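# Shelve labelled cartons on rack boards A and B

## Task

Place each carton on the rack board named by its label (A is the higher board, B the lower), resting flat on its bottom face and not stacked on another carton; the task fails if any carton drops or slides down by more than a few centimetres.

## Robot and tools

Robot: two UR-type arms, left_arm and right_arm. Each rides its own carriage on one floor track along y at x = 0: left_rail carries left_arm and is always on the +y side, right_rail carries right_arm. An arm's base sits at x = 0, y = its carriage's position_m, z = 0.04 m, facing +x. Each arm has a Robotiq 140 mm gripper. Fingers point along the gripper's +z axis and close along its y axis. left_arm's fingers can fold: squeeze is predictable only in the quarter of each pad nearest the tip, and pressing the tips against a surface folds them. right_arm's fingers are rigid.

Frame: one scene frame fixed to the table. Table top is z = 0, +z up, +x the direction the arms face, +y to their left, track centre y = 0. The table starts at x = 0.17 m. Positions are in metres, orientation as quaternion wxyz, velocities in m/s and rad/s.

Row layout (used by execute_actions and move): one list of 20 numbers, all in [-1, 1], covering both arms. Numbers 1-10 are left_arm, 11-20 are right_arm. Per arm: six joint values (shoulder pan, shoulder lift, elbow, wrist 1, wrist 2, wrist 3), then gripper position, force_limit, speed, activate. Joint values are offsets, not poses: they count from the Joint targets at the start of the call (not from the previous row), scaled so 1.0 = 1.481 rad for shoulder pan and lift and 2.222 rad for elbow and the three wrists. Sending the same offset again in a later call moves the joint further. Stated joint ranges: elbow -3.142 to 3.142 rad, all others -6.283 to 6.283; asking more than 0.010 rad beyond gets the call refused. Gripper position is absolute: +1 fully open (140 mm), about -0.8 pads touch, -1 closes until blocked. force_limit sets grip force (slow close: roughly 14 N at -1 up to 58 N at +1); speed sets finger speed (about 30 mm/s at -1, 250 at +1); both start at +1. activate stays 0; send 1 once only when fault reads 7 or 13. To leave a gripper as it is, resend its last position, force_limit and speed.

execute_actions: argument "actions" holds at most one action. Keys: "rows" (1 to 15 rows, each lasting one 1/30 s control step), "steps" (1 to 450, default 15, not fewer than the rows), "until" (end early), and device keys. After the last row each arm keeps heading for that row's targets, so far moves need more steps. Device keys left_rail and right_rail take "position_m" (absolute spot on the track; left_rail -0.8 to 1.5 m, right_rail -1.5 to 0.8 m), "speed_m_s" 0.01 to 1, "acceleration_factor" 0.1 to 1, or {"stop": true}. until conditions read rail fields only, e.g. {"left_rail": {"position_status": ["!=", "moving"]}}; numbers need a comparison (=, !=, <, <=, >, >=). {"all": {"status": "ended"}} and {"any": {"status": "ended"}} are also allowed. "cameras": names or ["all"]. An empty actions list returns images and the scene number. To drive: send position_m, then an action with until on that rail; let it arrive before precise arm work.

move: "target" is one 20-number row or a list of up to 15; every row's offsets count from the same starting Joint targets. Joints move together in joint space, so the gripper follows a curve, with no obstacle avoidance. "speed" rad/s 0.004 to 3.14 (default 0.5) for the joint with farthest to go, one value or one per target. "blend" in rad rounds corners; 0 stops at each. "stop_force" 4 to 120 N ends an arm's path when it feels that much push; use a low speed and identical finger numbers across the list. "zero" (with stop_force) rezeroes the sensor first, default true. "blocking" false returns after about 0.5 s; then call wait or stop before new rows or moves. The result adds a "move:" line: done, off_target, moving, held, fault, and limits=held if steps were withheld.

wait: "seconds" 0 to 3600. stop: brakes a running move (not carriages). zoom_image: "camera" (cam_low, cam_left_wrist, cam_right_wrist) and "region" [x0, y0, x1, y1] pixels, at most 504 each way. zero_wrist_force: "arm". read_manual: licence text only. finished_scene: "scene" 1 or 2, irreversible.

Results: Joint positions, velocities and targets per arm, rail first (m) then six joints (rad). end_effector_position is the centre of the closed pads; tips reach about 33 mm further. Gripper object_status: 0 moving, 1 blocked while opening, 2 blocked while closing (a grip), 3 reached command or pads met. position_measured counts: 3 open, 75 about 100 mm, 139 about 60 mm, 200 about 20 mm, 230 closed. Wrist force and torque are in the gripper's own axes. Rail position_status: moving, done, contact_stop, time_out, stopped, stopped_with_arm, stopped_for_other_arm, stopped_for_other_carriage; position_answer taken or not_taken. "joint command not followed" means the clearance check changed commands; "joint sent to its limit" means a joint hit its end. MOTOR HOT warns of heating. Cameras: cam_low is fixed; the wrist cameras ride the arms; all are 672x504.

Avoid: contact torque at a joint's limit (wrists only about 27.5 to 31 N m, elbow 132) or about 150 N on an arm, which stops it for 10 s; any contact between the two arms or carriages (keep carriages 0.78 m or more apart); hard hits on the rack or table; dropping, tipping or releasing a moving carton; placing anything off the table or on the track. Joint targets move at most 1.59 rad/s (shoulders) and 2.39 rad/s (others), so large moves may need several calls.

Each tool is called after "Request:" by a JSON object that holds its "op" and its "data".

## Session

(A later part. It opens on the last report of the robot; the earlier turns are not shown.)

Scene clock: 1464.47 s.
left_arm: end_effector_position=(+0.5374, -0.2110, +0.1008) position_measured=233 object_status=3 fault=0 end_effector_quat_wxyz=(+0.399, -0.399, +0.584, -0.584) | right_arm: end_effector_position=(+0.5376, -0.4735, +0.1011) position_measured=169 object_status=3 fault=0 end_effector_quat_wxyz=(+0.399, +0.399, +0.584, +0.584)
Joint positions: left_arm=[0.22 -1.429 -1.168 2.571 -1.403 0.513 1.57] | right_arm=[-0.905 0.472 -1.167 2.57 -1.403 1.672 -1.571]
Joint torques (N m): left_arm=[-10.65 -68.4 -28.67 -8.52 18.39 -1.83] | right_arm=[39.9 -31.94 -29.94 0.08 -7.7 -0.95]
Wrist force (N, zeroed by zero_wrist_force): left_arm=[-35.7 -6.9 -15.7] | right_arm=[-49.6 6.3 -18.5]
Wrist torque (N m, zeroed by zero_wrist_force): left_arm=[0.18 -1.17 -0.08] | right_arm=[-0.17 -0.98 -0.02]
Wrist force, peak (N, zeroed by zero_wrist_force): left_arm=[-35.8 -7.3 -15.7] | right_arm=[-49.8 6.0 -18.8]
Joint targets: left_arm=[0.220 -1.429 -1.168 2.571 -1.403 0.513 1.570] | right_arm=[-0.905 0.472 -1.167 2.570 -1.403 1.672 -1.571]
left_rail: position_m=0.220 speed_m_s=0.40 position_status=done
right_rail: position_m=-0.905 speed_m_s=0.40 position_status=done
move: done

Request:
{"op": "move", "data": {"target": [[0,-0.03001,-0.00027,0.02027,0,0,-1,0,0,0,0,-0.03001,-0.00027,0.02027,0,0,-0.32,0,0,0],[0,-0.1175,-0.00425,0.08256,0,0,-1,0,0,0,0,-0.1175,-0.00425,0.08256,0,0,-0.32,0,0,0],[0,-0.22424,-0.01663,0.16609,0,0,-1,0,0,0,0,-0.22424,-0.01663,0.16609,0,0,-0.32,0,0,0],[0,-0.31527,-0.03627,0.2464,0,0,-1,0,0,0,0,-0.31527,-0.03627,0.2464,0,0,-0.32,0,0,0],[0,-0.36617,-0.05283,0.29689,0,0,-1,0,0,0,0,-0.36617,-0.05283,0.29689,0,0,-0.32,0,0,0],[0,-0.41886,-0.07684,0.35601,0,0,-1,0,0,0,0,-0.41886,-0.07684,0.35601,0,0,-0.32,0,0,0]], "speed": [0.05,0.13,0.13,0.13,0.13,0.13], "blend": [0.01,0.01,0.01,0.01,0.01,0], "cameras": ["cam_left_wrist"]}}

Scene clock: 1496.83 s.
left_arm: end_effector_position=(+0.5374, -0.2111, +0.3707) position_measured=233 object_status=3 fault=0 end_effector_quat_wxyz=(+0.399, -0.399, +0.584, -0.584) | right_arm: end_effector_position=(+0.5375, -0.4735, +0.3713) position_measured=169 object_status=3 fault=0 end_effector_quat_wxyz=(+0.399, +0.399, +0.583, +0.584)
Joint positions: left_arm=[0.22 -1.429 -1.788 2.4 -0.612 0.513 1.57] | right_arm=[-0.905 0.472 -1.788 2.399 -0.612 1.672 -1.571]
Joint torques (N m): left_arm=[-35.56 -40.08 -77.68 -2.72 18.43 -1.42] | right_arm=[30.43 -36.04 -57.88 -3.07 -17.02 -0.93]
Wrist force (N, zeroed by zero_wrist_force): left_arm=[-35.3 8.5 -13.6] | right_arm=[-37.2 -7.8 -13.1]
Wrist torque (N m, zeroed by zero_wrist_force): left_arm=[-0.20 -1.30 0.10] | right_arm=[0.03 -0.74 -0.12]
Wrist force, peak (N, zeroed by zero_wrist_force): left_arm=[-51.7 8.4 -19.7] | right_arm=[-53.4 -8.3 -19.1]
Joint targets: left_arm=[0.220 -1.429 -1.788 2.400 -0.612 0.513 1.570] | right_arm=[-0.905 0.472 -1.788 2.399 -0.612 1.672 -1.571]
left_rail: position_m=0.220 speed_m_s=0.40 position_status=done
right_rail: position_m=-0.905 speed_m_s=0.40 position_status=done
move: done
cam_left_wrist: T_world_to_cam=[[-0.01643, 0.00827, -0.99983, 0.3902], [0.02584, 0.99964, 0.00784, 0.19039], [0.99953, -0.0257, -0.01663, -0.35358]] pos_world=[0.3549, -0.20263, 0.38276]

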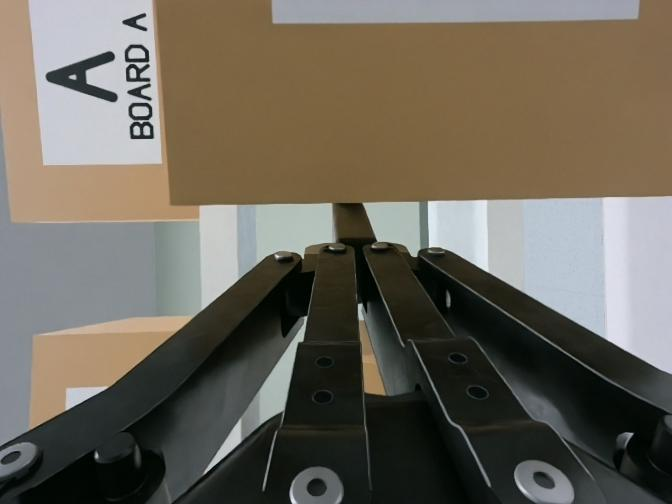

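Request:
{"op": "move", "data": {"target": [[0.09642,0.03891,-0.01954,-0.0064,0.06427,0,-1,0,0,0,-0.03018,0.05159,-0.02633,-0.00805,-0.02012,0,-0.32,0,0,0],[0.18292,0.08052,-0.04257,-0.0111,0.12192,0,-1,0,0,0,-0.05476,0.10184,-0.05523,-0.01266,-0.0365,0,-0.32,0,0,0],[0.25469,0.1281,-0.07161,-0.01378,0.16976,0,-1,0,0,0,-0.08271,0.14644,-0.0836,-0.01401,-0.05513,0,-0.32,0,0,0],[0.31637,0.17491,-0.10313,-0.01345,0.21086,0,-1,0,0,0,-0.10581,0.1909,-0.11455,-0.01269,-0.07052,0,-0.32,0,0,0],[0.36955,0.22092,-0.13693,-0.01032,0.24631,0,-1,0,0,0,-0.12505,0.23504,-0.14784,-0.00882,-0.08335,0,-0.32,0,0,0]], "speed": 0.1, "blend": [0.01,0.01,0.01,0.01,0], "cameras": ["cam_right_wrist"]}}

Scene clock: 1587.93 s.
left_arm: end_effector_position=(+0.7872, -0.1995, +0.3708) position_measured=233 object_status=3 fault=0 end_effector_quat_wxyz=(+0.399, -0.400, +0.584, -0.584) | right_arm: end_effector_position=(+0.7874, -0.4611, +0.3713) position_measured=169 object_status=3 fault=0 end_effector_quat_wxyz=(+0.399, +0.399, +0.584, +0.584)
Joint positions: left_arm=[0.22 -0.881 -1.461 2.096 -0.634 1.06 1.57] | right_arm=[-0.905 0.287 -1.44 2.071 -0.632 1.487 -1.571]
Joint torques (N m): left_arm=[-26.77 -30.52 -75.89 -3.62 22.93 -0.93] | right_arm=[21.47 -47.47 -55.04 -2.53 -22.59 -1]
Wrist force (N, zeroed by zero_wrist_force): left_arm=[-40.7 7.7 -15.7] | right_arm=[-42.2 -9.3 -15.3]
Wrist torque (N m, zeroed by zero_wrist_force): left_arm=[-0.17 -1.42 0.10] | right_arm=[0.06 -0.92 -0.32]
Wrist force, peak (N, zeroed by zero_wrist_force): left_arm=[-49.3 8.0 -18.8] | right_arm=[-51.5 -9.1 -17.5]
Joint targets: left_arm=[0.220 -0.881 -1.461 2.096 -0.634 1.060 1.570] | right_arm=[-0.905 0.287 -1.440 2.071 -0.632 1.487 -1.571]
left_rail: position_m=0.220 speed_m_s=0.40 position_status=done
right_rail: position_m=-0.905 speed_m_s=0.40 position_status=done
move: done
cam_right_wrist: T_world_to_cam=[[-0.00469, -0.0253, 0.99967, -0.37218], [0.05593, -0.99812, -0.025, -0.49326], [0.99842, 0.0558, 0.0061, -0.58659]] pos_world=[0.6115, -0.46902, 0.36331]

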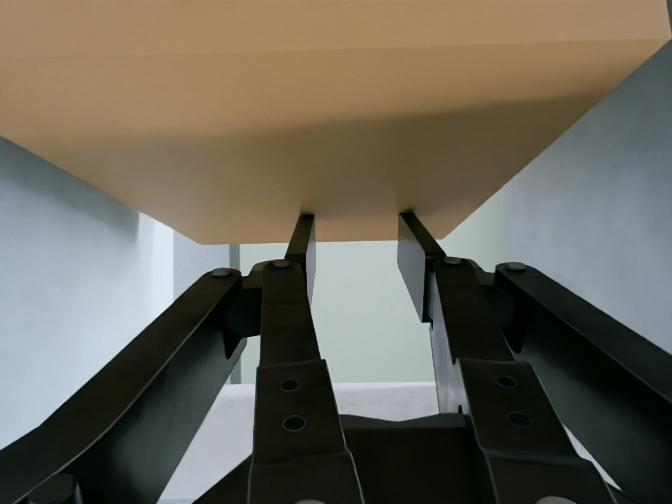

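Request:
{"op": "move", "data": {"target": [[0,0.01161,0.00587,-0.0136,0,0,-1,0,0,0,0,0.01138,0.00578,-0.01337,0,0,-0.32,0,0,0],[0,0.03217,0.015,-0.03645,0,0,-1,0,0,0,0,0.03154,0.01478,-0.0358,0,0,-0.32,0,0,0]], "speed": 0.03, "blend": [0.005,0], "stop_force": 10}}

Scene clock: 1605.37 s.
left_arm: end_effector_position=(+0.7874, -0.1996, +0.3439) position_measured=233 object_status=3 fault=0 end_effector_quat_wxyz=(+0.399, -0.400, +0.584, -0.584) | right_arm: end_effector_position=(+0.7877, -0.4611, +0.3438) position_measured=169 object_status=3 fault=0 end_effector_quat_wxyz=(+0.400, +0.399, +0.583, +0.584)
Joint positions: left_arm=[0.22 -0.881 -1.429 2.118 -0.689 1.06 1.57] | right_arm=[-0.905 0.287 -1.408 2.094 -0.687 1.487 -1.571]
Joint torques (N m): left_arm=[-26.26 -69.59 -69.57 -2.38 22.09 -1.14] | right_arm=[27.35 -67.29 -50.53 -1.49 -21.6 -1.12]
Wrist force (N, zeroed by zero_wrist_force): left_arm=[-41.8 -0.7 -14.7] | right_arm=[-44.2 -1.2 -16.2]
Wrist torque (N m, zeroed by zero_wrist_force): left_arm=[-0.04 -1.48 0.00] | right_arm=[0.31 -0.97 -0.04]
Wrist force, peak (N, zeroed by zero_wrist_force): left_arm=[-43.5 -9.8 -19.0] | right_arm=[-47.8 6.1 -21.8]
Joint targets: left_arm=[0.220 -0.881 -1.429 2.118 -0.689 1.060 1.570] | right_arm=[-0.905 0.287 -1.408 2.094 -0.687 1.487 -1.571]
left_rail: position_m=0.220 speed_m_s=0.40 position_status=done
right_rail: position_m=-0.905 speed_m_s=0.40 position_status=done
move: contact (left_arm, right_arm); path passed 1 of 2 targets; left_arm: the wrist 1 is farthest, 0.026 rad from its target; right_arm: the wrist 1 is farthest, 0.025 rad from its target

Request:
{"op": "move", "data": {"target": [[0.01168,-0.00837,0.00626,-0.00068,0.00779,0,-1,0,0,0,-0.02093,-0.01084,0.00779,-0.00012,-0.01395,0,-0.32,0,0,0],[-0.03579,-0.06424,0.04145,0.00136,-0.02385,0,-1,0,0,0,-0.00338,-0.06063,0.03942,0.00144,-0.00225,0,-0.32,0,0,0],[-0.10297,-0.13024,0.08533,0.00148,-0.06863,0,-1,0,0,0,0.02262,-0.115,0.0773,-0.0002,0.01508,0,-0.32,0,0,0],[-0.19399,-0.19575,0.12298,0.00748,-0.1293,0,-1,0,0,0,0.05584,-0.17007,0.11154,0.00226,0.03722,0,-0.32,0,0,0],[-0.28893,-0.33097,0.09338,0.12722,-0.19257,0,-1,0,0,0,0.09088,-0.29611,0.08326,0.11455,0.06058,0,-0.32,0,0,0],[-0.28893,-0.38284,-0.00905,0.26422,-0.19257,0,-1,0,0,0,0.09088,-0.35162,-0.01605,0.25086,0.06058,0,-0.32,0,0,0]], "speed": [0.04,0.11,0.13,0.15,0.2,0.3], "blend": [0.004,0.01,0.01,0.01,0.02,0], "cameras": ["cam_left_wrist","cam_right_wrist"]}}

Scene clock: 1676.93 s.
left_arm: end_effector_position=(+0.5673, -0.1633, +0.6006) position_measured=233 object_status=3 fault=0 end_effector_quat_wxyz=(+0.399, -0.399, +0.583, -0.584) | right_arm: end_effector_position=(+0.5674, -0.4785, +0.6010) position_measured=169 object_status=3 fault=0 end_effector_quat_wxyz=(+0.399, +0.399, +0.584, +0.584)
Joint positions: left_arm=[0.22 -1.309 -1.996 2.098 -0.102 0.632 1.57] | right_arm=[-0.905 0.422 -1.929 2.058 -0.129 1.622 -1.571]
Joint torques (N m): left_arm=[-14.38 -31.65 -60.48 1.37 -2.48 -1.13] | right_arm=[9.29 -28.58 -50.89 0.23 3.38 -0.84]
Wrist force (N, zeroed by zero_wrist_force): left_arm=[0.7 0.2 0.1] | right_arm=[-2.4 0.1 1.8]
Wrist torque (N m, zeroed by zero_wrist_force): left_arm=[0.02 -0.15 -0.02] | right_arm=[0.00 0.50 -0.02]
Wrist force, peak (N, zeroed by zero_wrist_force): left_arm=[-41.8 -1.1 -14.6] | right_arm=[-44.7 -1.7 -16.3]
Joint targets: left_arm=[0.220 -1.309 -1.996 2.098 -0.102 0.632 1.570] | right_arm=[-0.905 0.422 -1.929 2.058 -0.129 1.622 -1.571]
left_rail: position_m=0.220 speed_m_s=0.40 position_status=done
right_rail: position_m=-0.905 speed_m_s=0.40 position_status=done
move: done
cam_left_wrist: T_world_to_cam=[[-0.01643, 0.00807, -0.99983, 0.62013], [0.02573, 0.99964, 0.00764, 0.14019], [0.99953, -0.0256, -0.01663, -0.3784]] pos_world=[0.3848, -0.15483, 0.61266]
cam_right_wrist: T_world_to_cam=[[-0.004, -0.02516, 0.99968, -0.60359], [0.05591, -0.99813, -0.02489, -0.49263], [0.99843, 0.0558, 0.0054, -0.36695]] pos_world=[0.3915, -0.48642, 0.59311]

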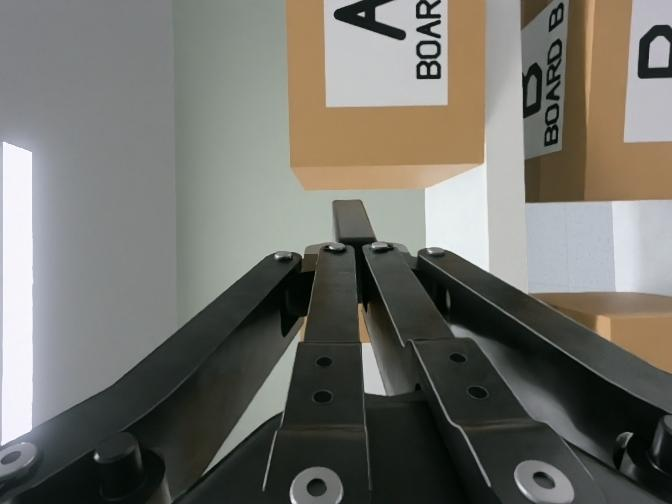

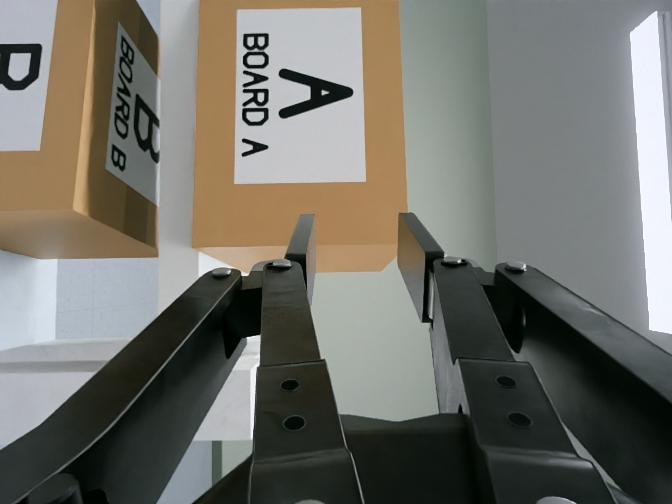

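Request:
{"op": "execute_actions", "data": {"actions": [{"left_rail":{"position_m":0.883},"steps":150,"until":{"left_rail":{"position_status":["!=","moving"]}}}]}}

Request:
{"op": "execute_actions", "data": {"actions": [{"right_rail":{"position_m":-0.236},"steps":150,"until":{"right_rail":{"position_status":["!=","moving"]}}}], "cameras": ["cam_left_wrist","cam_right_wrist"]}}

Scene clock: 1685.33 s.
left_arm: end_effector_position=(+0.5673, +0.4997, +0.6007) position_measured=233 object_status=3 fault=0 end_effector_quat_wxyz=(+0.399, -0.399, +0.583, -0.584) | right_arm: end_effector_position=(+0.5673, -0.4785, +0.6011) position_measured=169 object_status=3 fault=0 end_effector_quat_wxyz=(+0.399, +0.399, +0.584, +0.584)
Joint positions: left_arm=[0.883 -1.309 -1.996 2.098 -0.102 0.632 1.57] | right_arm=[-0.905 0.422 -1.929 2.058 -0.129 1.622 -1.571]
Joint torques (N m): left_arm=[10.77 -22.51 -48.1 -0.81 -0.4 -0.9] | right_arm=[2.49 -28.72 -51.93 0.54 3.07 -1.01]
Wrist force (N, zeroed by zero_wrist_force): left_arm=[0.2 -0.2 0.1] | right_arm=[-2.6 0.4 1.8]
Wrist torque (N m, zeroed by zero_wrist_force): left_arm=[-0.05 -0.05 -0.02] | right_arm=[0.06 0.55 -0.02]
Wrist force, peak (N, zeroed by zero_wrist_force): left_arm=[2.1 -0.2 0.3] | right_arm=[-2.6 0.0 2.0]
Joint targets: left_arm=[0.883 -1.309 -1.996 2.098 -0.102 0.632 1.570] | right_arm=[-0.905 0.422 -1.929 2.058 -0.129 1.622 -1.571]
Tool commands: left_gripper/position=-1.0 left_gripper/force_limit=+0.0 left_gripper/speed=+0.0 left_gripper/activate=+0.0 right_gripper/position=-0.32 right_gripper/force_limit=+0.0 right_gripper/speed=+0.0 right_gripper/activate=+0.0
left_rail: position_m=0.883 speed_m_s=0.40 position_status=done
right_rail: position_m=-0.905 speed_m_s=0.40 position_status=done

Scene clock: 1688.03 s.
left_arm: end_effector_position=(+0.5673, +0.4997, +0.6007) position_measured=233 object_status=3 fault=0 end_effector_quat_wxyz=(+0.399, -0.399, +0.583, -0.584) | right_arm: end_effector_position=(+0.5673, +0.1905, +0.6011) position_measured=169 object_status=3 fault=0 end_effector_quat_wxyz=(+0.399, +0.399, +0.584, +0.584)
Joint positions: left_arm=[0.883 -1.309 -1.996 2.098 -0.102 0.632 1.57] | right_arm=[-0.236 0.422 -1.929 2.058 -0.129 1.622 -1.571]
Joint torques (N m): left_arm=[8.78 -6.45 -40.36 -3.1 0.84 -1.44] | right_arm=[-2.8 -14.96 -46.57 -0.96 2.78 -0.83]
Wrist force (N, zeroed by zero_wrist_force): left_arm=[0.6 0.0 -0.3] | right_arm=[-2.0 0.2 1.9]
Wrist torque (N m, zeroed by zero_wrist_force): left_arm=[-0.03 -0.14 -0.01] | right_arm=[0.04 0.42 -0.02]
Wrist force, peak (N, zeroed by zero_wrist_force): left_arm=[0.7 0.0 -0.2] | right_arm=[-3.3 -0.2 1.6]
Joint targets: left_arm=[0.883 -1.309 -1.996 2.098 -0.102 0.632 1.570] | right_arm=[-0.236 0.422 -1.929 2.058 -0.129 1.622 -1.571]
Tool commands: left_gripper/position=-1.0 left_gripper/force_limit=+0.0 left_gripper/speed=+0.0 left_gripper/activate=+0.0 right_gripper/position=-0.32 right_gripper/force_limit=+0.0 right_gripper/speed=+0.0 right_gripper/activate=+0.0
left_rail: position_m=0.883 speed_m_s=0.40 position_status=done
right_rail: position_m=-0.236 speed_m_s=0.40 position_status=done
cam_left_wrist: T_world_to_cam=[[-0.01643, 0.00807, -0.99983, 0.61488], [0.02573, 0.99964, 0.00764, -0.52257], [0.99953, -0.0256, -0.01663, -0.36142]] pos_world=[0.3848, 0.50817, 0.61276]
cam_right_wrist: T_world_to_cam=[[-0.0041, -0.02516, 0.99967, -0.58681], [0.05592, -0.99813, -0.02489, 0.17512], [0.99843, 0.0558, 0.0055, -0.40434]] pos_world=[0.3915, 0.18258, 0.59321]

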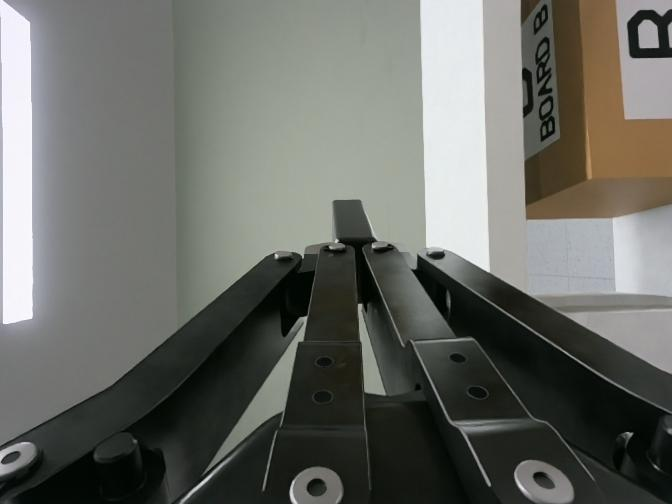

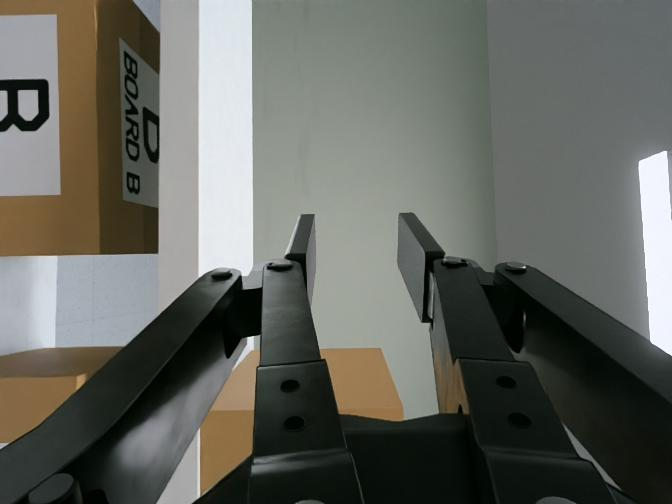

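Request:
{"op": "move", "data": {"target": [[-0.2707,-0.08778,0.02889,0.02961,-0.18042,0,-1,0,0,0,0.04355,-0.13302,0.04689,0.04176,0.02903,0,-0.32,0,0,0],[-0.2707,-0.06934,0.10297,-0.05675,-0.18042,0,-1,0,0,0,0.04355,-0.11458,0.12097,-0.0446,0.02903,0,-0.32,0,0,0],[-0.2707,-0.01425,0.16962,-0.16013,-0.18042,0,-1,0,0,0,0.04355,-0.05949,0.18762,-0.14797,0.02903,0,-0.32,0,0,0],[-0.2707,0.09595,0.22637,-0.29032,-0.18042,0,-1,0,0,0,0.04355,0.05071,0.24437,-0.27817,0.02903,0,-0.32,0,0,0],[-0.2707,0.23842,0.26053,-0.41944,-0.18042,0,-1,0,0,0,0.04355,0.19318,0.27853,-0.40729,0.02903,0,-0.32,0,0,0]], "speed": [0.2,0.3,0.3,0.3,0.25], "blend": [0.01,0.02,0.02,0.02,0], "cameras": ["cam_left_wrist","cam_right_wrist"]}}

Scene clock: 1706.90 s.
left_arm: end_effector_position=(+0.4554, +0.4898, +0.2208) position_measured=233 object_status=3 fault=0 end_effector_quat_wxyz=(+0.399, -0.399, +0.584, -0.584) | right_arm: end_effector_position=(+0.4554, +0.1574, +0.2208) position_measured=169 object_status=3 fault=0 end_effector_quat_wxyz=(+0.399, +0.399, +0.584, +0.584)
Joint positions: left_arm=[0.883 -1.71 -1.643 2.677 -1.034 0.231 1.57] | right_arm=[-0.236 0.486 -1.643 2.677 -1.034 1.686 -1.571]
Joint torques (N m): left_arm=[-12.12 0.33 -15.31 -3.41 -2.3 -1.25] | right_arm=[9.08 -5.68 -14.72 -7.55 3.73 -0.87]
Wrist force (N, zeroed by zero_wrist_force): left_arm=[0.6 -0.3 -0.1] | right_arm=[-2.5 0.3 2.1]
Wrist torque (N m, zeroed by zero_wrist_force): left_arm=[-0.08 -0.13 0.00] | right_arm=[0.03 0.55 0.00]
Wrist force, peak (N, zeroed by zero_wrist_force): left_arm=[0.8 -1.7 -0.6] | right_arm=[-2.7 -0.2 2.9]
Joint targets: left_arm=[0.883 -1.710 -1.643 2.677 -1.034 0.231 1.570] | right_arm=[-0.236 0.486 -1.643 2.677 -1.034 1.686 -1.571]
left_rail: position_m=0.883 speed_m_s=0.40 position_status=done
right_rail: position_m=-0.236 speed_m_s=0.40 position_status=done
move: done
cam_left_wrist: T_world_to_cam=[[-0.01633, 0.00807, -0.99983, 0.23326], [0.02593, 0.99964, 0.00764, -0.50694], [0.99953, -0.0258, -0.01653, -0.25617]] pos_world=[0.273, 0.49827, 0.23286]
cam_right_wrist: T_world_to_cam=[[-0.00401, -0.02506, 0.99968, -0.20797], [0.05591, -0.99813, -0.02479, 0.13895], [0.99843, 0.0558, 0.0054, -0.28866]] pos_world=[0.2796, 0.14958, 0.21291]

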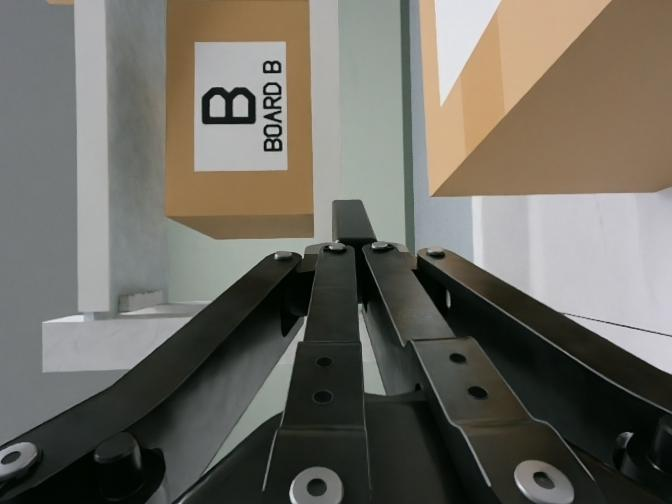

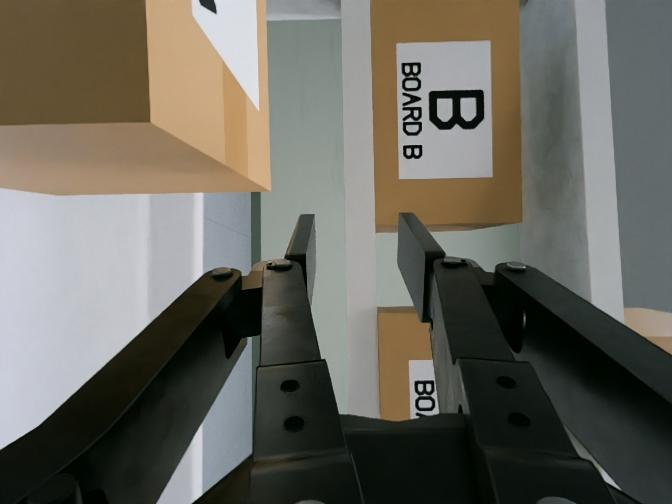

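Request:
{"op": "move", "data": {"target": [[0.04504,0.01217,-0.00714,-0.00097,0.03002,0,-1,0,0,0,-0.02026,0.01217,-0.00714,-0.00097,-0.0135,0,-0.32,0,0,0],[0.04504,0.12355,0.00646,-0.08881,0.03002,0,-1,0,0,0,-0.02026,0.12355,0.00646,-0.08881,-0.0135,0,-0.32,0,0,0],[0.04504,0.2127,0.01206,-0.15383,0.03002,0,-1,0,0,0,-0.02026,0.2127,0.01206,-0.15383,-0.0135,0,-0.32,0,0,0]], "speed": [0.12,0.13,0.1], "blend": [0.005,0.01,0], "stop_force": 12}}

Request:
{"op": "zero_wrist_force", "data": {"arm": "left_arm"}}

Request:
{"op": "zero_wrist_force", "data": {"arm": "right_arm"}}

Scene clock: 1742.23 s.
left_arm: end_effector_position=(+0.4724, +0.4897, +0.1348) position_measured=233 object_status=3 fault=0 end_effector_quat_wxyz=(+0.399, -0.399, +0.584, -0.584) | right_arm: end_effector_position=(+0.4724, +0.1575, +0.1347) position_measured=169 object_status=3 fault=0 end_effector_quat_wxyz=(+0.399, +0.399, +0.584, +0.584)
Joint positions: left_arm=[0.883 -1.644 -1.328 2.704 -1.376 0.298 1.57] | right_arm=[-0.236 0.456 -1.328 2.704 -1.376 1.656 -1.571]
Joint torques (N m): left_arm=[14.32 -10.98 0.62 -3.67 2.48 -1.03] | right_arm=[-12.96 -20.26 -2.2 -7.61 -3.08 -1.07]
Wrist force (N, zeroed by zero_wrist_force): left_arm=[0.3 -0.4 -0.2] | right_arm=[-2.4 0.4 1.8]
Wrist torque (N m, zeroed by zero_wrist_force): left_arm=[-0.11 -0.09 0.02] | right_arm=[0.06 0.52 -0.05]
Wrist force, peak (N, zeroed by zero_wrist_force): left_arm=[0.8 -0.1 -0.5] | right_arm=[-2.9 0.7 2.3]
Joint targets: left_arm=[0.883 -1.644 -1.328 2.704 -1.376 0.298 1.570] | right_arm=[-0.236 0.456 -1.328 2.704 -1.376 1.656 -1.571]
left_rail: position_m=0.883 speed_m_s=0.40 position_status=done
right_rail: position_m=-0.236 speed_m_s=0.40 position_status=done
move: done

Wrist force sensor zeroed.

Wrist force sensor zeroed.

Request:
{"op": "move", "data": {"target": [[0.00351,0.01066,-0.01633,0.00923,0.00234,0,-1,0,0,0,0.04443,0.01066,-0.01633,0.00923,0.02961,0,-0.32,0,0,0],[0.00689,0.02255,-0.03429,0.01926,0.00459,0,-1,0,0,0,0.08798,0.02255,-0.03429,0.01926,0.05864,0,-0.32,0,0,0]], "speed": 0.05, "blend": [0.01,0], "stop_force": 6}}

Scene clock: 1759.90 s.
left_arm: end_effector_position=(+0.4724, +0.4641, +0.1348) position_measured=233 object_status=3 fault=0 end_effector_quat_wxyz=(+0.399, -0.399, +0.584, -0.584) | right_arm: end_effector_position=(+0.4726, +0.1884, +0.1347) position_measured=169 object_status=3 fault=0 end_effector_quat_wxyz=(+0.399, +0.399, +0.584, +0.584)
Joint positions: left_arm=[0.883 -1.637 -1.308 2.657 -1.349 0.304 1.57] | right_arm=[-0.236 0.554 -1.303 2.647 -1.344 1.754 -1.571]
Joint torques (N m): left_arm=[-17.8 -57.88 -4.31 -4.14 -1.61 -0.75] | right_arm=[-14.84 -48.28 -3.09 -7.45 -2.92 -0.98]
Wrist force (N, zeroed by zero_wrist_force): left_arm=[-2.8 1.4 0.0] | right_arm=[0.4 0.8 0.6]
Wrist torque (N m, zeroed by zero_wrist_force): left_arm=[0.05 -0.07 0.01] | right_arm=[0.22 -0.17 0.00]
Wrist force, peak (N, zeroed by zero_wrist_force): left_arm=[-7.7 -1.4 -4.7] | right_arm=[-6.8 1.8 -5.2]
Joint targets: left_arm=[0.883 -1.637 -1.308 2.657 -1.349 0.304 1.570] | right_arm=[-0.236 0.554 -1.303 2.647 -1.344 1.754 -1.571]
left_rail: position_m=0.883 speed_m_s=0.40 position_status=done
right_rail: position_m=-0.236 speed_m_s=0.40 position_status=done
move: contact (left_arm, right_arm); path passed 1 of 2 targets; left_arm: the elbow is farthest, 0.030 rad from its target; right_arm: the shoulder pan is farthest, 0.032 rad from its target

Request:
{"op": "move", "data": {"target": [0.00115,0.00344,-0.00482,0.00252,0.00077,0,-1,0,0,0,0.00209,0.0001,-0.0003,0.00027,0.0014,0,-0.32,0,0,0], "speed": 0.007, "stop_force": 54, "zero": false}}

Scene clock: 1773.40 s.
left_arm: end_effector_position=(+0.4725, +0.4588, +0.1347) position_measured=233 object_status=3 fault=0 end_effector_quat_wxyz=(+0.399, -0.399, +0.584, -0.584) | right_arm: end_effector_position=(+0.4720, +0.1891, +0.1347) position_measured=169 object_status=3 fault=0 end_effector_quat_wxyz=(+0.399, +0.399, +0.584, +0.583)
Joint positions: left_arm=[0.883 -1.635 -1.303 2.648 -1.344 0.306 1.57] | right_arm=[-0.236 0.558 -1.303 2.647 -1.344 1.757 -1.571]
Joint torques (N m): left_arm=[-29.91 -52.85 -32.66 -6.75 20.3 -0.93] | right_arm=[27.3 -23.74 -32.86 -0.62 -4.67 -0.99]
Wrist force (N, zeroed by zero_wrist_force): left_arm=[-46.8 -18.6 -17.1] | right_arm=[-35.0 4.6 -15.3]
Wrist torque (N m, zeroed by zero_wrist_force): left_arm=[0.54 -1.57 -0.25] | right_arm=[0.19 -0.80 -0.05]
Wrist force, peak (N, zeroed by zero_wrist_force): left_arm=[-50.8 -19.4 -20.3] | right_arm=[-35.2 4.6 -15.2]
Joint targets: left_arm=[0.883 -1.635 -1.303 2.648 -1.344 0.306 1.570] | right_arm=[-0.236 0.558 -1.303 2.647 -1.344 1.757 -1.571]
left_rail: position_m=0.883 speed_m_s=0.40 position_status=done
right_rail: position_m=-0.236 speed_m_s=0.40 position_status=done
move: contact (left_arm)

Request:
{"op": "move", "data": {"target": [[0,-0.03578,-0.00181,0.02566,0,0,-1,0,0,0,0,-0.03578,-0.00181,0.02566,0,0,-0.32,0,0,0],[0,-0.14092,-0.01168,0.10561,0,0,-1,0,0,0,0,-0.14092,-0.01168,0.10561,0,0,-0.32,0,0,0],[0,-0.2492,-0.03111,0.19721,0,0,-1,0,0,0,0,-0.2492,-0.03111,0.19721,0,0,-0.32,0,0,0],[0,-0.33512,-0.0573,0.28066,0,0,-1,0,0,0,0,-0.33512,-0.0573,0.28066,0,0,-0.32,0,0,0],[0,-0.3995,-0.08884,0.35512,0,0,-1,0,0,0,0,-0.3995,-0.08884,0.35512,0,0,-0.32,0,0,0],[0,-0.44523,-0.1246,0.42135,0,0,-1,0,0,0,0,-0.44523,-0.1246,0.42135,0,0,-0.32,0,0,0],[0,-0.4756,-0.1638,0.4808,0,0,-1,0,0,0,0,-0.4756,-0.1638,0.4808,0,0,-0.32,0,0,0],[0,-0.49352,-0.20594,0.53488,0,0,-1,0,0,0,0,-0.49352,-0.20594,0.53488,0,0,-0.32,0,0,0],[0,-0.50134,-0.25078,0.58494,0,0,-1,0,0,0,0,-0.50134,-0.25078,0.58494,0,0,-0.32,0,0,0],[0,-0.50174,-0.28214,0.61655,0,0,-1,0,0,0,0,-0.50174,-0.28214,0.61655,0,0,-0.32,0,0,0]], "speed": [0.05,0.15,0.16,0.16,0.17,0.17,0.17,0.17,0.17,0.17], "blend": [0.01,0.01,0.01,0.01,0.01,0.01,0.01,0.01,0.01,0], "cameras": ["cam_low","cam_right_wrist"]}}

Scene clock: 1818.17 s.
left_arm: end_effector_position=(+0.4724, +0.4582, +0.6600) position_measured=233 object_status=3 fault=0 end_effector_quat_wxyz=(+0.399, -0.399, +0.583, -0.584) | right_arm: end_effector_position=(+0.4722, +0.1892, +0.6605) position_measured=169 object_status=3 fault=0 end_effector_quat_wxyz=(+0.399, +0.399, +0.584, +0.584)
Joint positions: left_arm=[0.883 -1.635 -2.046 2.021 0.025 0.306 1.57] | right_arm=[-0.236 0.558 -2.046 2.02 0.026 1.757 -1.571]
Joint torques (N m): left_arm=[-39.84 -7.29 -73.22 -2.48 18.19 -0.81] | right_arm=[28.03 -14.69 -61.95 -4.27 -23.63 -0.76]
Wrist force (N, zeroed by zero_wrist_force): left_arm=[-44.1 8.0 -15.7] | right_arm=[-43.6 -8.9 -15.5]
Wrist torque (N m, zeroed by zero_wrist_force): left_arm=[-0.11 -1.49 0.09] | right_arm=[0.01 -1.13 -0.29]
Wrist force, peak (N, zeroed by zero_wrist_force): left_arm=[-55.7 8.7 -20.0] | right_arm=[-56.2 -9.5 -19.5]
Joint targets: left_arm=[0.883 -1.635 -2.046 2.021 0.026 0.306 1.570] | right_arm=[-0.236 0.558 -2.046 2.020 0.026 1.757 -1.571]
left_rail: position_m=0.883 speed_m_s=0.40 position_status=done
right_rail: position_m=-0.236 speed_m_s=0.40 position_status=done
move: done
cam_right_wrist: T_world_to_cam=[[-0.00401, -0.02506, 0.99968, -0.64667], [0.05591, -0.99813, -0.02479, 0.18066], [0.99843, 0.0558, 0.0054, -0.30949]] pos_world=[0.2963, 0.18138, 0.65261]

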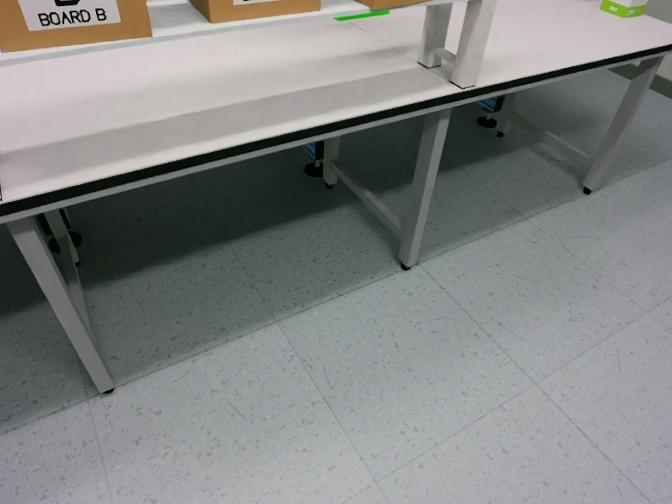

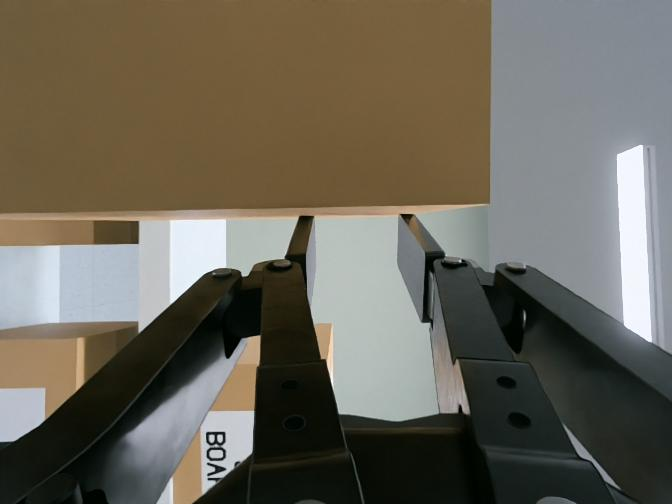

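Request:
{"op": "move", "data": {"target": [[0.10063,0.02733,-0.00963,-0.00858,0.06707,0,-1,0,0,0,-0.04227,0.03652,-0.01303,-0.01131,-0.02817,0,-0.32,0,0,0],[0.2034,0.06415,-0.02375,-0.01901,0.13557,0,-1,0,0,0,-0.07989,0.08051,-0.03045,-0.02321,-0.05325,0,-0.32,0,0,0],[0.29478,0.10537,-0.04114,-0.02909,0.19648,0,-1,0,0,0,-0.10954,0.12719,-0.05103,-0.03374,-0.07301,0,-0.32,0,0,0],[0.37172,0.15277,-0.06324,-0.03858,0.24776,0,-1,0,0,0,-0.13904,0.17224,-0.07297,-0.04182,-0.09267,0,-0.32,0,0,0],[0.43762,0.20143,-0.08832,-0.04594,0.29168,0,-1,0,0,0,-0.16319,0.21887,-0.0979,-0.04798,-0.10877,0,-0.32,0,0,0],[0.47833,0.23593,-0.1076,-0.04965,0.31881,0,-1,0,0,0,-0.17773,0.25213,-0.1171,-0.05095,-0.11846,0,-0.32,0,0,0],[0.51458,0.27079,-0.12833,-0.05216,0.34298,0,-1,0,0,0,-0.19029,0.28594,-0.13774,-0.05284,-0.12683,0,-0.32,0,0,0]], "speed": 0.1, "blend": [0.01,0.01,0.01,0.01,0.01,0.01,0], "cameras": ["cam_low","cam_right_wrist"]}}

Scene clock: 1904.77 s.
left_arm: end_effector_position=(+0.7872, +0.4703, +0.6601) position_measured=233 object_status=3 fault=0 end_effector_quat_wxyz=(+0.399, -0.400, +0.583, -0.584) | right_arm: end_effector_position=(+0.7871, +0.2013, +0.6606) position_measured=169 object_status=3 fault=0 end_effector_quat_wxyz=(+0.399, +0.399, +0.584, +0.584)
Joint positions: left_arm=[0.883 -0.873 -1.645 1.736 -0.09 1.068 1.57] | right_arm=[-0.236 0.276 -1.623 1.714 -0.091 1.476 -1.571]
Joint torques (N m): left_arm=[-19.46 -15.8 -70.76 -11.92 19.34 -0.73] | right_arm=[15.4 -40.98 -66.43 -16.24 -19.34 -0.81]
Wrist force (N, zeroed by zero_wrist_force): left_arm=[-35.2 4.8 -12.9] | right_arm=[-35.4 -13.9 -12.2]
Wrist torque (N m, zeroed by zero_wrist_force): left_arm=[0.15 -1.23 0.00] | right_arm=[0.70 -0.94 -0.99]
Wrist force, peak (N, zeroed by zero_wrist_force): left_arm=[-53.6 7.1 -19.2] | right_arm=[-52.9 -10.0 -18.8]
Joint targets: left_arm=[0.883 -0.873 -1.645 1.736 -0.090 1.068 1.570] | right_arm=[-0.236 0.276 -1.622 1.714 -0.091 1.476 -1.571]
left_rail: position_m=0.883 speed_m_s=0.40 position_status=done
right_rail: position_m=-0.236 speed_m_s=0.40 position_status=done
move: done
cam_right_wrist: T_world_to_cam=[[-0.00391, -0.02505, 0.99968, -0.64526], [0.05581, -0.99813, -0.02479, 0.17519], [0.99843, 0.0557, 0.0053, -0.62448]] pos_world=[0.6112, 0.19348, 0.65271]

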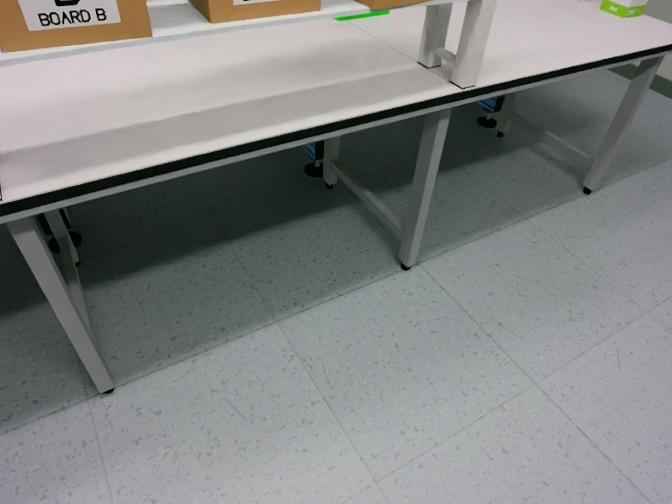

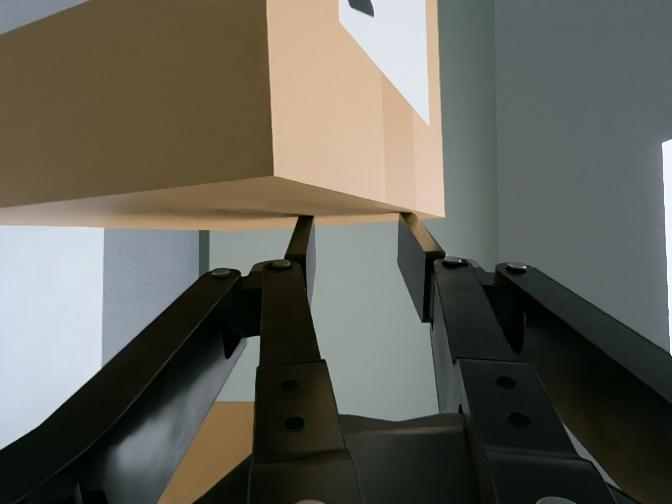

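Request:
{"op": "execute_actions", "data": {"actions": [], "cameras": ["cam_left_wrist","cam_right_wrist"]}}

Scene clock: 1961.53 s.
left_arm: end_effector_position=(+0.7873, +0.4703, +0.6601) position_measured=233 object_status=3 fault=0 end_effector_quat_wxyz=(+0.399, -0.400, +0.583, -0.584) | right_arm: end_effector_position=(+0.7872, +0.2013, +0.6606) position_measured=169 object_status=3 fault=0 end_effector_quat_wxyz=(+0.399, +0.399, +0.584, +0.584)
Joint positions: left_arm=[0.883 -0.873 -1.645 1.736 -0.09 1.068 1.57] | right_arm=[-0.236 0.276 -1.622 1.714 -0.091 1.476 -1.571]
Joint velocities: within noise
Joint torques (N m): left_arm=[-16.24 -15.62 -71.8 -11.63 20.01 -0.46] | right_arm=[16.51 -40.66 -65.46 -15.91 -19.83 -0.55]
Wrist force (N, zeroed by zero_wrist_force): left_arm=[-35.2 4.4 -13.2] | right_arm=[-35.1 -13.8 -11.8]
Wrist torque (N m, zeroed by zero_wrist_force): left_arm=[0.06 -1.21 0.00] | right_arm=[0.67 -0.97 -0.99]
Wrist force, peak (N, zeroed by zero_wrist_force): left_arm=[-35.6 4.0 -13.0] | right_arm=[-35.2 -14.1 -12.4]
Joint targets: left_arm=[0.883 -0.873 -1.645 1.736 -0.090 1.068 1.570] | right_arm=[-0.236 0.276 -1.622 1.714 -0.091 1.476 -1.571]
Tool commands: left_gripper/position=-1.0 left_gripper/force_limit=+0.0 left_gripper/speed=+0.0 left_gripper/activate=+0.0 right_gripper/position=-0.32 right_gripper/force_limit=+0.0 right_gripper/speed=+0.0 right_gripper/activate=+0.0
left_rail: position_m=0.883 speed_m_s=0.40 position_status=done
right_rail: position_m=-0.236 speed_m_s=0.40 position_status=done
camera_calibration:
cam_left_wrist: T_world_to_cam=[[-0.01653, 0.00817, -0.99983, 0.67814], [0.02543, 0.99965, 0.00774, -0.49909], [0.99954, -0.0253, -0.01673, -0.58126]] pos_world=[0.6049, 0.47867, 0.67216]
cam_right_wrist: T_world_to_cam=[[-0.00391, -0.02505, 0.99968, -0.64526], [0.05581, -0.99813, -0.02479, 0.17519], [0.99843, 0.0557, 0.0053, -0.62458]] pos_world=[0.6113, 0.19348, 0.65271]
Images, in order (width x height): cam_left_wrist 672x504, cam_right_wrist 672x504.

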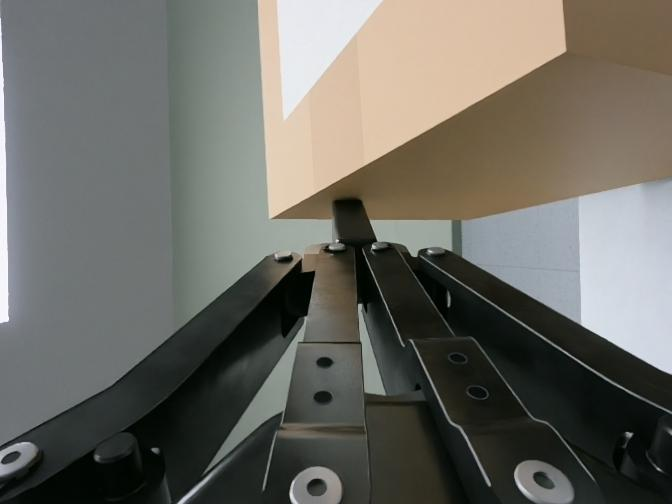

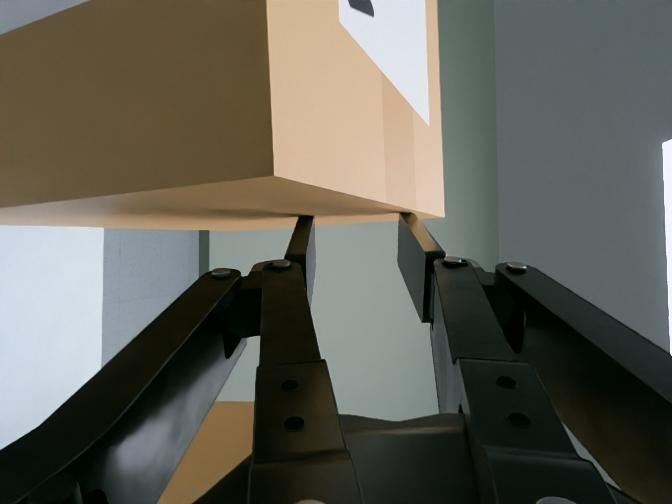

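Request:
{"op": "move", "data": {"target": [[-0.02637,-0.03971,0.01721,0.00926,-0.01758,0,-1,0,0,0,0.02515,-0.02525,0.00923,0.0076,0.01676,0,-0.32,0,0,0],[-0.02637,-0.03862,0.02607,-0.00033,-0.01758,0,-1,0,0,0,0.02515,-0.02412,0.01803,-0.00196,0.01676,0,-0.32,0,0,0]], "speed": [0.03,0.02], "blend": [0.003,0], "cameras": ["cam_right_wrist"]}}

Scene clock: 2087.67 s.
left_arm: end_effector_position=(+0.7543, +0.4797, +0.6565) position_measured=233 object_status=3 fault=0 end_effector_quat_wxyz=(+0.399, -0.400, +0.583, -0.584) | right_arm: end_effector_position=(+0.7542, +0.2118, +0.6569) position_measured=169 object_status=3 fault=0 end_effector_quat_wxyz=(+0.399, +0.399, +0.584, +0.584)
Joint positions: left_arm=[0.883 -0.912 -1.702 1.793 -0.091 1.029 1.57] | right_arm=[-0.236 0.313 -1.658 1.754 -0.095 1.513 -1.571]
Joint torques (N m): left_arm=[-50.82 12.03 -27.61 -1.13 8.64 -0.95] | right_arm=[43.74 -28.57 -42.31 -11.82 -8 -0.38]
Wrist force (N, zeroed by zero_wrist_force): left_arm=[-40.3 -21.3 -4.5] | right_arm=[-47.5 -3.3 -12.2]
Wrist torque (N m, zeroed by zero_wrist_force): left_arm=[0.68 -1.52 -0.35] | right_arm=[0.55 -1.41 -0.89]
Wrist force, peak (N, zeroed by zero_wrist_force): left_arm=[-44.8 3.3 -16.5] | right_arm=[-44.7 -15.0 -15.5]
Joint targets: left_arm=[0.883 -0.912 -1.702 1.794 -0.091 1.029 1.570] | right_arm=[-0.236 0.313 -1.658 1.754 -0.096 1.513 -1.571]
left_rail: position_m=0.883 speed_m_s=0.40 position_status=done
right_rail: position_m=-0.236 speed_m_s=0.40 position_status=done
move: done
cam_right_wrist: T_world_to_cam=[[-0.0042, -0.02517, 0.99967, -0.64123], [0.05582, -0.99813, -0.02489, 0.18748], [0.99843, 0.0557, 0.0056, -0.59239]] pos_world=[0.5783, 0.20398, 0.64901]

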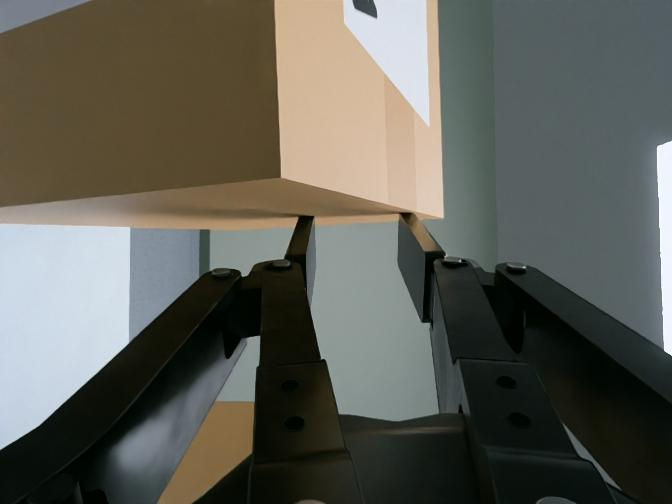

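Request:
{"op": "move", "data": {"target": [[0.02278,0.02242,-0.00806,-0.00689,0.01518,0,-1,0,0,0,-0.00836,0.02122,-0.008,-0.00613,-0.00557,0,-0.32,0,0,0],[0.04155,0.04295,-0.01207,-0.01655,0.0277,0,-1,0,0,0,-0.01519,0.04074,-0.012,-0.01515,-0.01012,0,-0.32,0,0,0],[0.05356,0.05722,-0.01347,-0.02467,0.0357,0,-1,0,0,0,-0.01955,0.05439,-0.01337,-0.02288,-0.01303,0,-0.32,0,0,0]], "speed": 0.025, "blend": [0.004,0.004,0], "stop_force": 25, "cameras": ["cam_right_wrist"]}}

Scene clock: 2110.87 s.
left_arm: end_effector_position=(+0.8074, +0.4797, +0.6296) position_measured=233 object_status=3 fault=0 end_effector_quat_wxyz=(+0.399, -0.400, +0.583, -0.584) | right_arm: end_effector_position=(+0.8074, +0.2119, +0.6301) position_measured=169 object_status=3 fault=0 end_effector_quat_wxyz=(+0.399, +0.399, +0.584, +0.584)
Joint positions: left_arm=[0.883 -0.833 -1.618 1.764 -0.146 1.108 1.57] | right_arm=[-0.236 0.284 -1.578 1.724 -0.146 1.484 -1.571]
Joint torques (N m): left_arm=[-21.91 -11.57 -71.56 -11.51 22.56 -0.99] | right_arm=[23.83 -39.34 -60.8 -13.79 -24.47 -0.4]
Wrist force (N, zeroed by zero_wrist_force): left_arm=[-40.8 0.9 -17.4] | right_arm=[-44.9 -6.9 -13.4]
Wrist torque (N m, zeroed by zero_wrist_force): left_arm=[-0.02 -1.33 -0.07] | right_arm=[0.98 -1.18 0.05]
Wrist force, peak (N, zeroed by zero_wrist_force): left_arm=[-46.0 -5.2 -15.0] | right_arm=[-49.6 -1.8 -12.4]
Joint targets: left_arm=[0.883 -0.833 -1.618 1.764 -0.146 1.108 1.570] | right_arm=[-0.236 0.284 -1.578 1.724 -0.146 1.484 -1.571]
left_rail: position_m=0.883 speed_m_s=0.40 position_status=done
right_rail: position_m=-0.236 speed_m_s=0.40 position_status=done
move: done
cam_right_wrist: T_world_to_cam=[[-0.00391, -0.02505, 0.99968, -0.61443], [0.05581, -0.99813, -0.02479, 0.18378], [0.99843, 0.0557, 0.0053, -0.64518]] pos_world=[0.6315, 0.20398, 0.62221]

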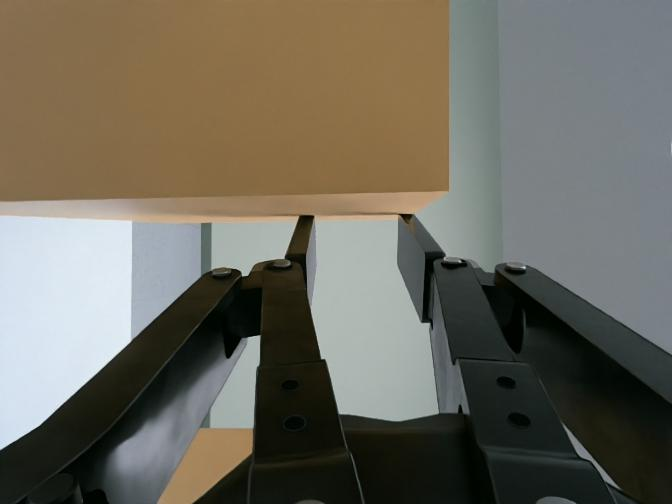

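Request:
{"op": "move", "data": {"target": [[0.00671,0.00833,-0.00014,-0.00541,0.00447,0,-1,0,0,0,-0.0024,0.00797,-0.00014,-0.00517,-0.0016,0,-0.32,0,0,0],[0.00671,0.01009,0.0067,-0.01342,0.00447,0,-1,0,0,0,-0.0024,0.00973,0.0067,-0.01318,-0.0016,0,-0.32,0,0,0]], "speed": 0.015, "blend": [0.003,0], "stop_force": 12, "cameras": ["cam_left_wrist"]}}

Scene clock: 2123.67 s.
left_arm: end_effector_position=(+0.8146, +0.4799, +0.6165) position_measured=233 object_status=3 fault=0 end_effector_quat_wxyz=(+0.399, -0.400, +0.583, -0.584) | right_arm: end_effector_position=(+0.8145, +0.2118, +0.6169) position_measured=169 object_status=3 fault=0 end_effector_quat_wxyz=(+0.399, +0.399, +0.584, +0.584)
Joint positions: left_arm=[0.883 -0.823 -1.604 1.774 -0.17 1.118 1.57] | right_arm=[-0.236 0.28 -1.564 1.734 -0.17 1.48 -1.571]
Joint torques (N m): left_arm=[-28.27 -30.85 -61.07 -0.68 22.51 -0.74] | right_arm=[24.38 -52.46 -51.6 -0.26 -21.86 -0.25]
Wrist force (N, zeroed by zero_wrist_force): left_arm=[-43.5 -9.3 -16.6] | right_arm=[-42.4 2.9 -14.9]
Wrist torque (N m, zeroed by zero_wrist_force): left_arm=[0.27 -1.48 -0.18] | right_arm=[0.23 -1.18 0.43]
Wrist force, peak (N, zeroed by zero_wrist_force): left_arm=[-43.6 -14.6 -15.2] | right_arm=[-45.3 -7.6 -13.8]
Joint targets: left_arm=[0.883 -0.823 -1.604 1.774 -0.170 1.118 1.570] | right_arm=[-0.236 0.280 -1.564 1.734 -0.170 1.480 -1.571]
left_rail: position_m=0.883 speed_m_s=0.40 position_status=done
right_rail: position_m=-0.236 speed_m_s=0.40 position_status=done
move: contact (left_arm, right_arm); path passed 1 of 2 targets
cam_left_wrist: T_world_to_cam=[[-0.01633, 0.00796, -0.99984, 0.63489], [0.02543, 0.99965, 0.00755, -0.50891], [0.99954, -0.0253, -0.01653, -0.60907]] pos_world=[0.6321, 0.48827, 0.62856]

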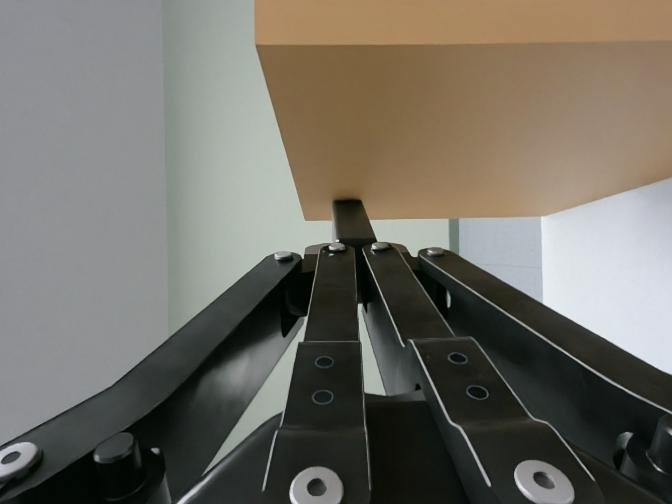

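Request:
{"op": "move", "data": {"target": [[0.00993,-0.01328,0.00657,0.00229,0.00662,0,-1,0,0,0,-0.01391,-0.01274,0.00685,0.00164,-0.00927,0,-0.32,0,0,0],[-0.03053,-0.06018,0.02928,0.01084,-0.02035,0,-1,0,0,0,-0.00829,-0.06058,0.03151,0.00887,-0.00553,0,-0.32,0,0,0],[-0.10011,-0.12315,0.05965,0.02243,-0.06673,0,-1,0,0,0,0.00375,-0.12571,0.0648,0.01898,0.0025,0,-0.32,0,0,0],[-0.18508,-0.18502,0.08942,0.0339,-0.12336,0,-1,0,0,0,0.02254,-0.18878,0.09668,0.02914,0.01502,0,-0.32,0,0,0],[-0.32809,-0.26683,0.13073,0.04711,-0.21868,0,-1,0,0,0,0.06313,-0.26789,0.13886,0.0397,0.04208,0,-0.32,0,0,0]], "speed": [0.03,0.1,0.12,0.15,0.2], "blend": [0.003,0.008,0.01,0.01,0], "cameras": ["cam_low","cam_left_wrist","cam_right_wrist"]}}

Scene clock: 2166.03 s.
left_arm: end_effector_position=(+0.5676, +0.4995, +0.6211) position_measured=233 object_status=3 fault=0 end_effector_quat_wxyz=(+0.399, -0.400, +0.583, -0.584) | right_arm: end_effector_position=(+0.5673, +0.1725, +0.6209) position_measured=169 object_status=3 fault=0 end_effector_quat_wxyz=(+0.399, +0.399, +0.584, +0.584)
Joint positions: left_arm=[0.883 -1.309 -1.999 2.064 -0.065 0.632 1.57] | right_arm=[-0.236 0.374 -1.961 2.043 -0.082 1.574 -1.571]
Joint torques (N m): left_arm=[-15.17 -32.1 -41.14 1.61 -2.4 -0.85] | right_arm=[10.4 -26.91 -36.13 0.63 3.53 -0.13]
Wrist force (N, zeroed by zero_wrist_force): left_arm=[0.1 0.4 0.2] | right_arm=[-0.4 4.4 1.7]
Wrist torque (N m, zeroed by zero_wrist_force): left_arm=[0.09 0.01 -0.03] | right_arm=[0.99 0.09 -0.01]
Wrist force, peak (N, zeroed by zero_wrist_force): left_arm=[-43.9 -10.4 -16.7] | right_arm=[-42.9 2.6 -15.2]
Joint targets: left_arm=[0.883 -1.309 -1.999 2.064 -0.065 0.632 1.570] | right_arm=[-0.236 0.374 -1.961 2.043 -0.082 1.574 -1.571]
left_rail: position_m=0.883 speed_m_s=0.40 position_status=done
right_rail: position_m=-0.236 speed_m_s=0.40 position_status=done
move: done
cam_left_wrist: T_world_to_cam=[[-0.01634, 0.00776, -0.99984, 0.6354], [0.02552, 0.99965, 0.00735, -0.52217], [0.99954, -0.0254, -0.01653, -0.36156]] pos_world=[0.3851, 0.50787, 0.63316]
cam_right_wrist: T_world_to_cam=[[-0.0043, -0.02527, 0.99967, -0.60696], [0.05582, -0.99813, -0.02499, 0.15785], [0.99843, 0.0557, 0.0057, -0.40346]] pos_world=[0.3914, 0.16468, 0.61301]

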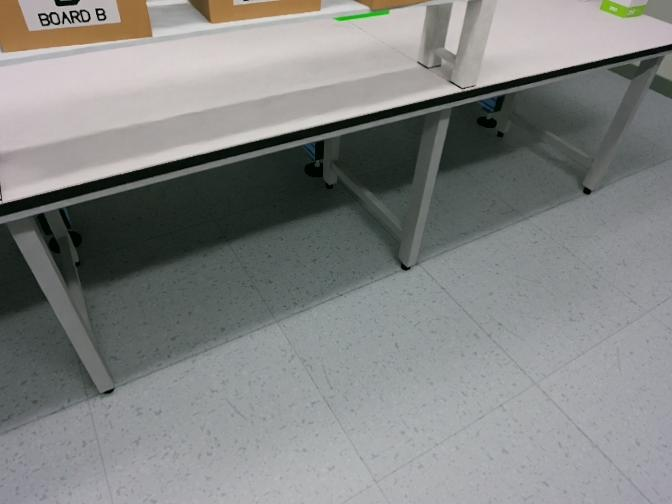

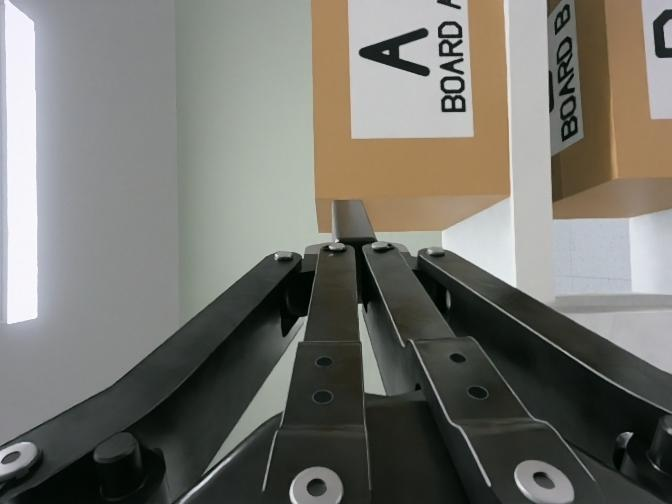

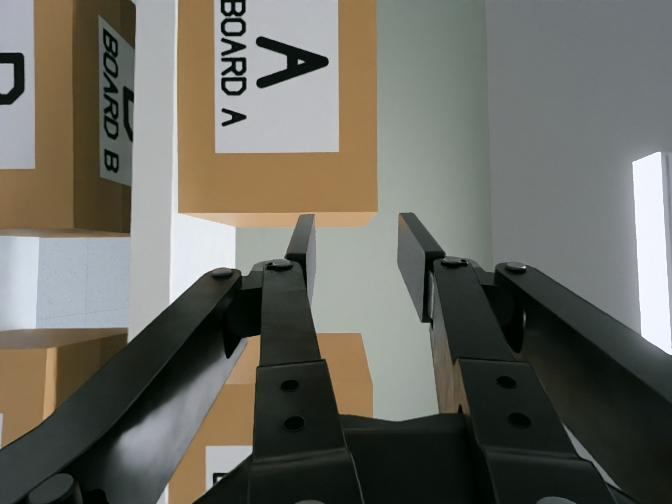

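Request:
{"op": "finished_scene", "data": {"scene": 2}}

The scene is finished: the task was done.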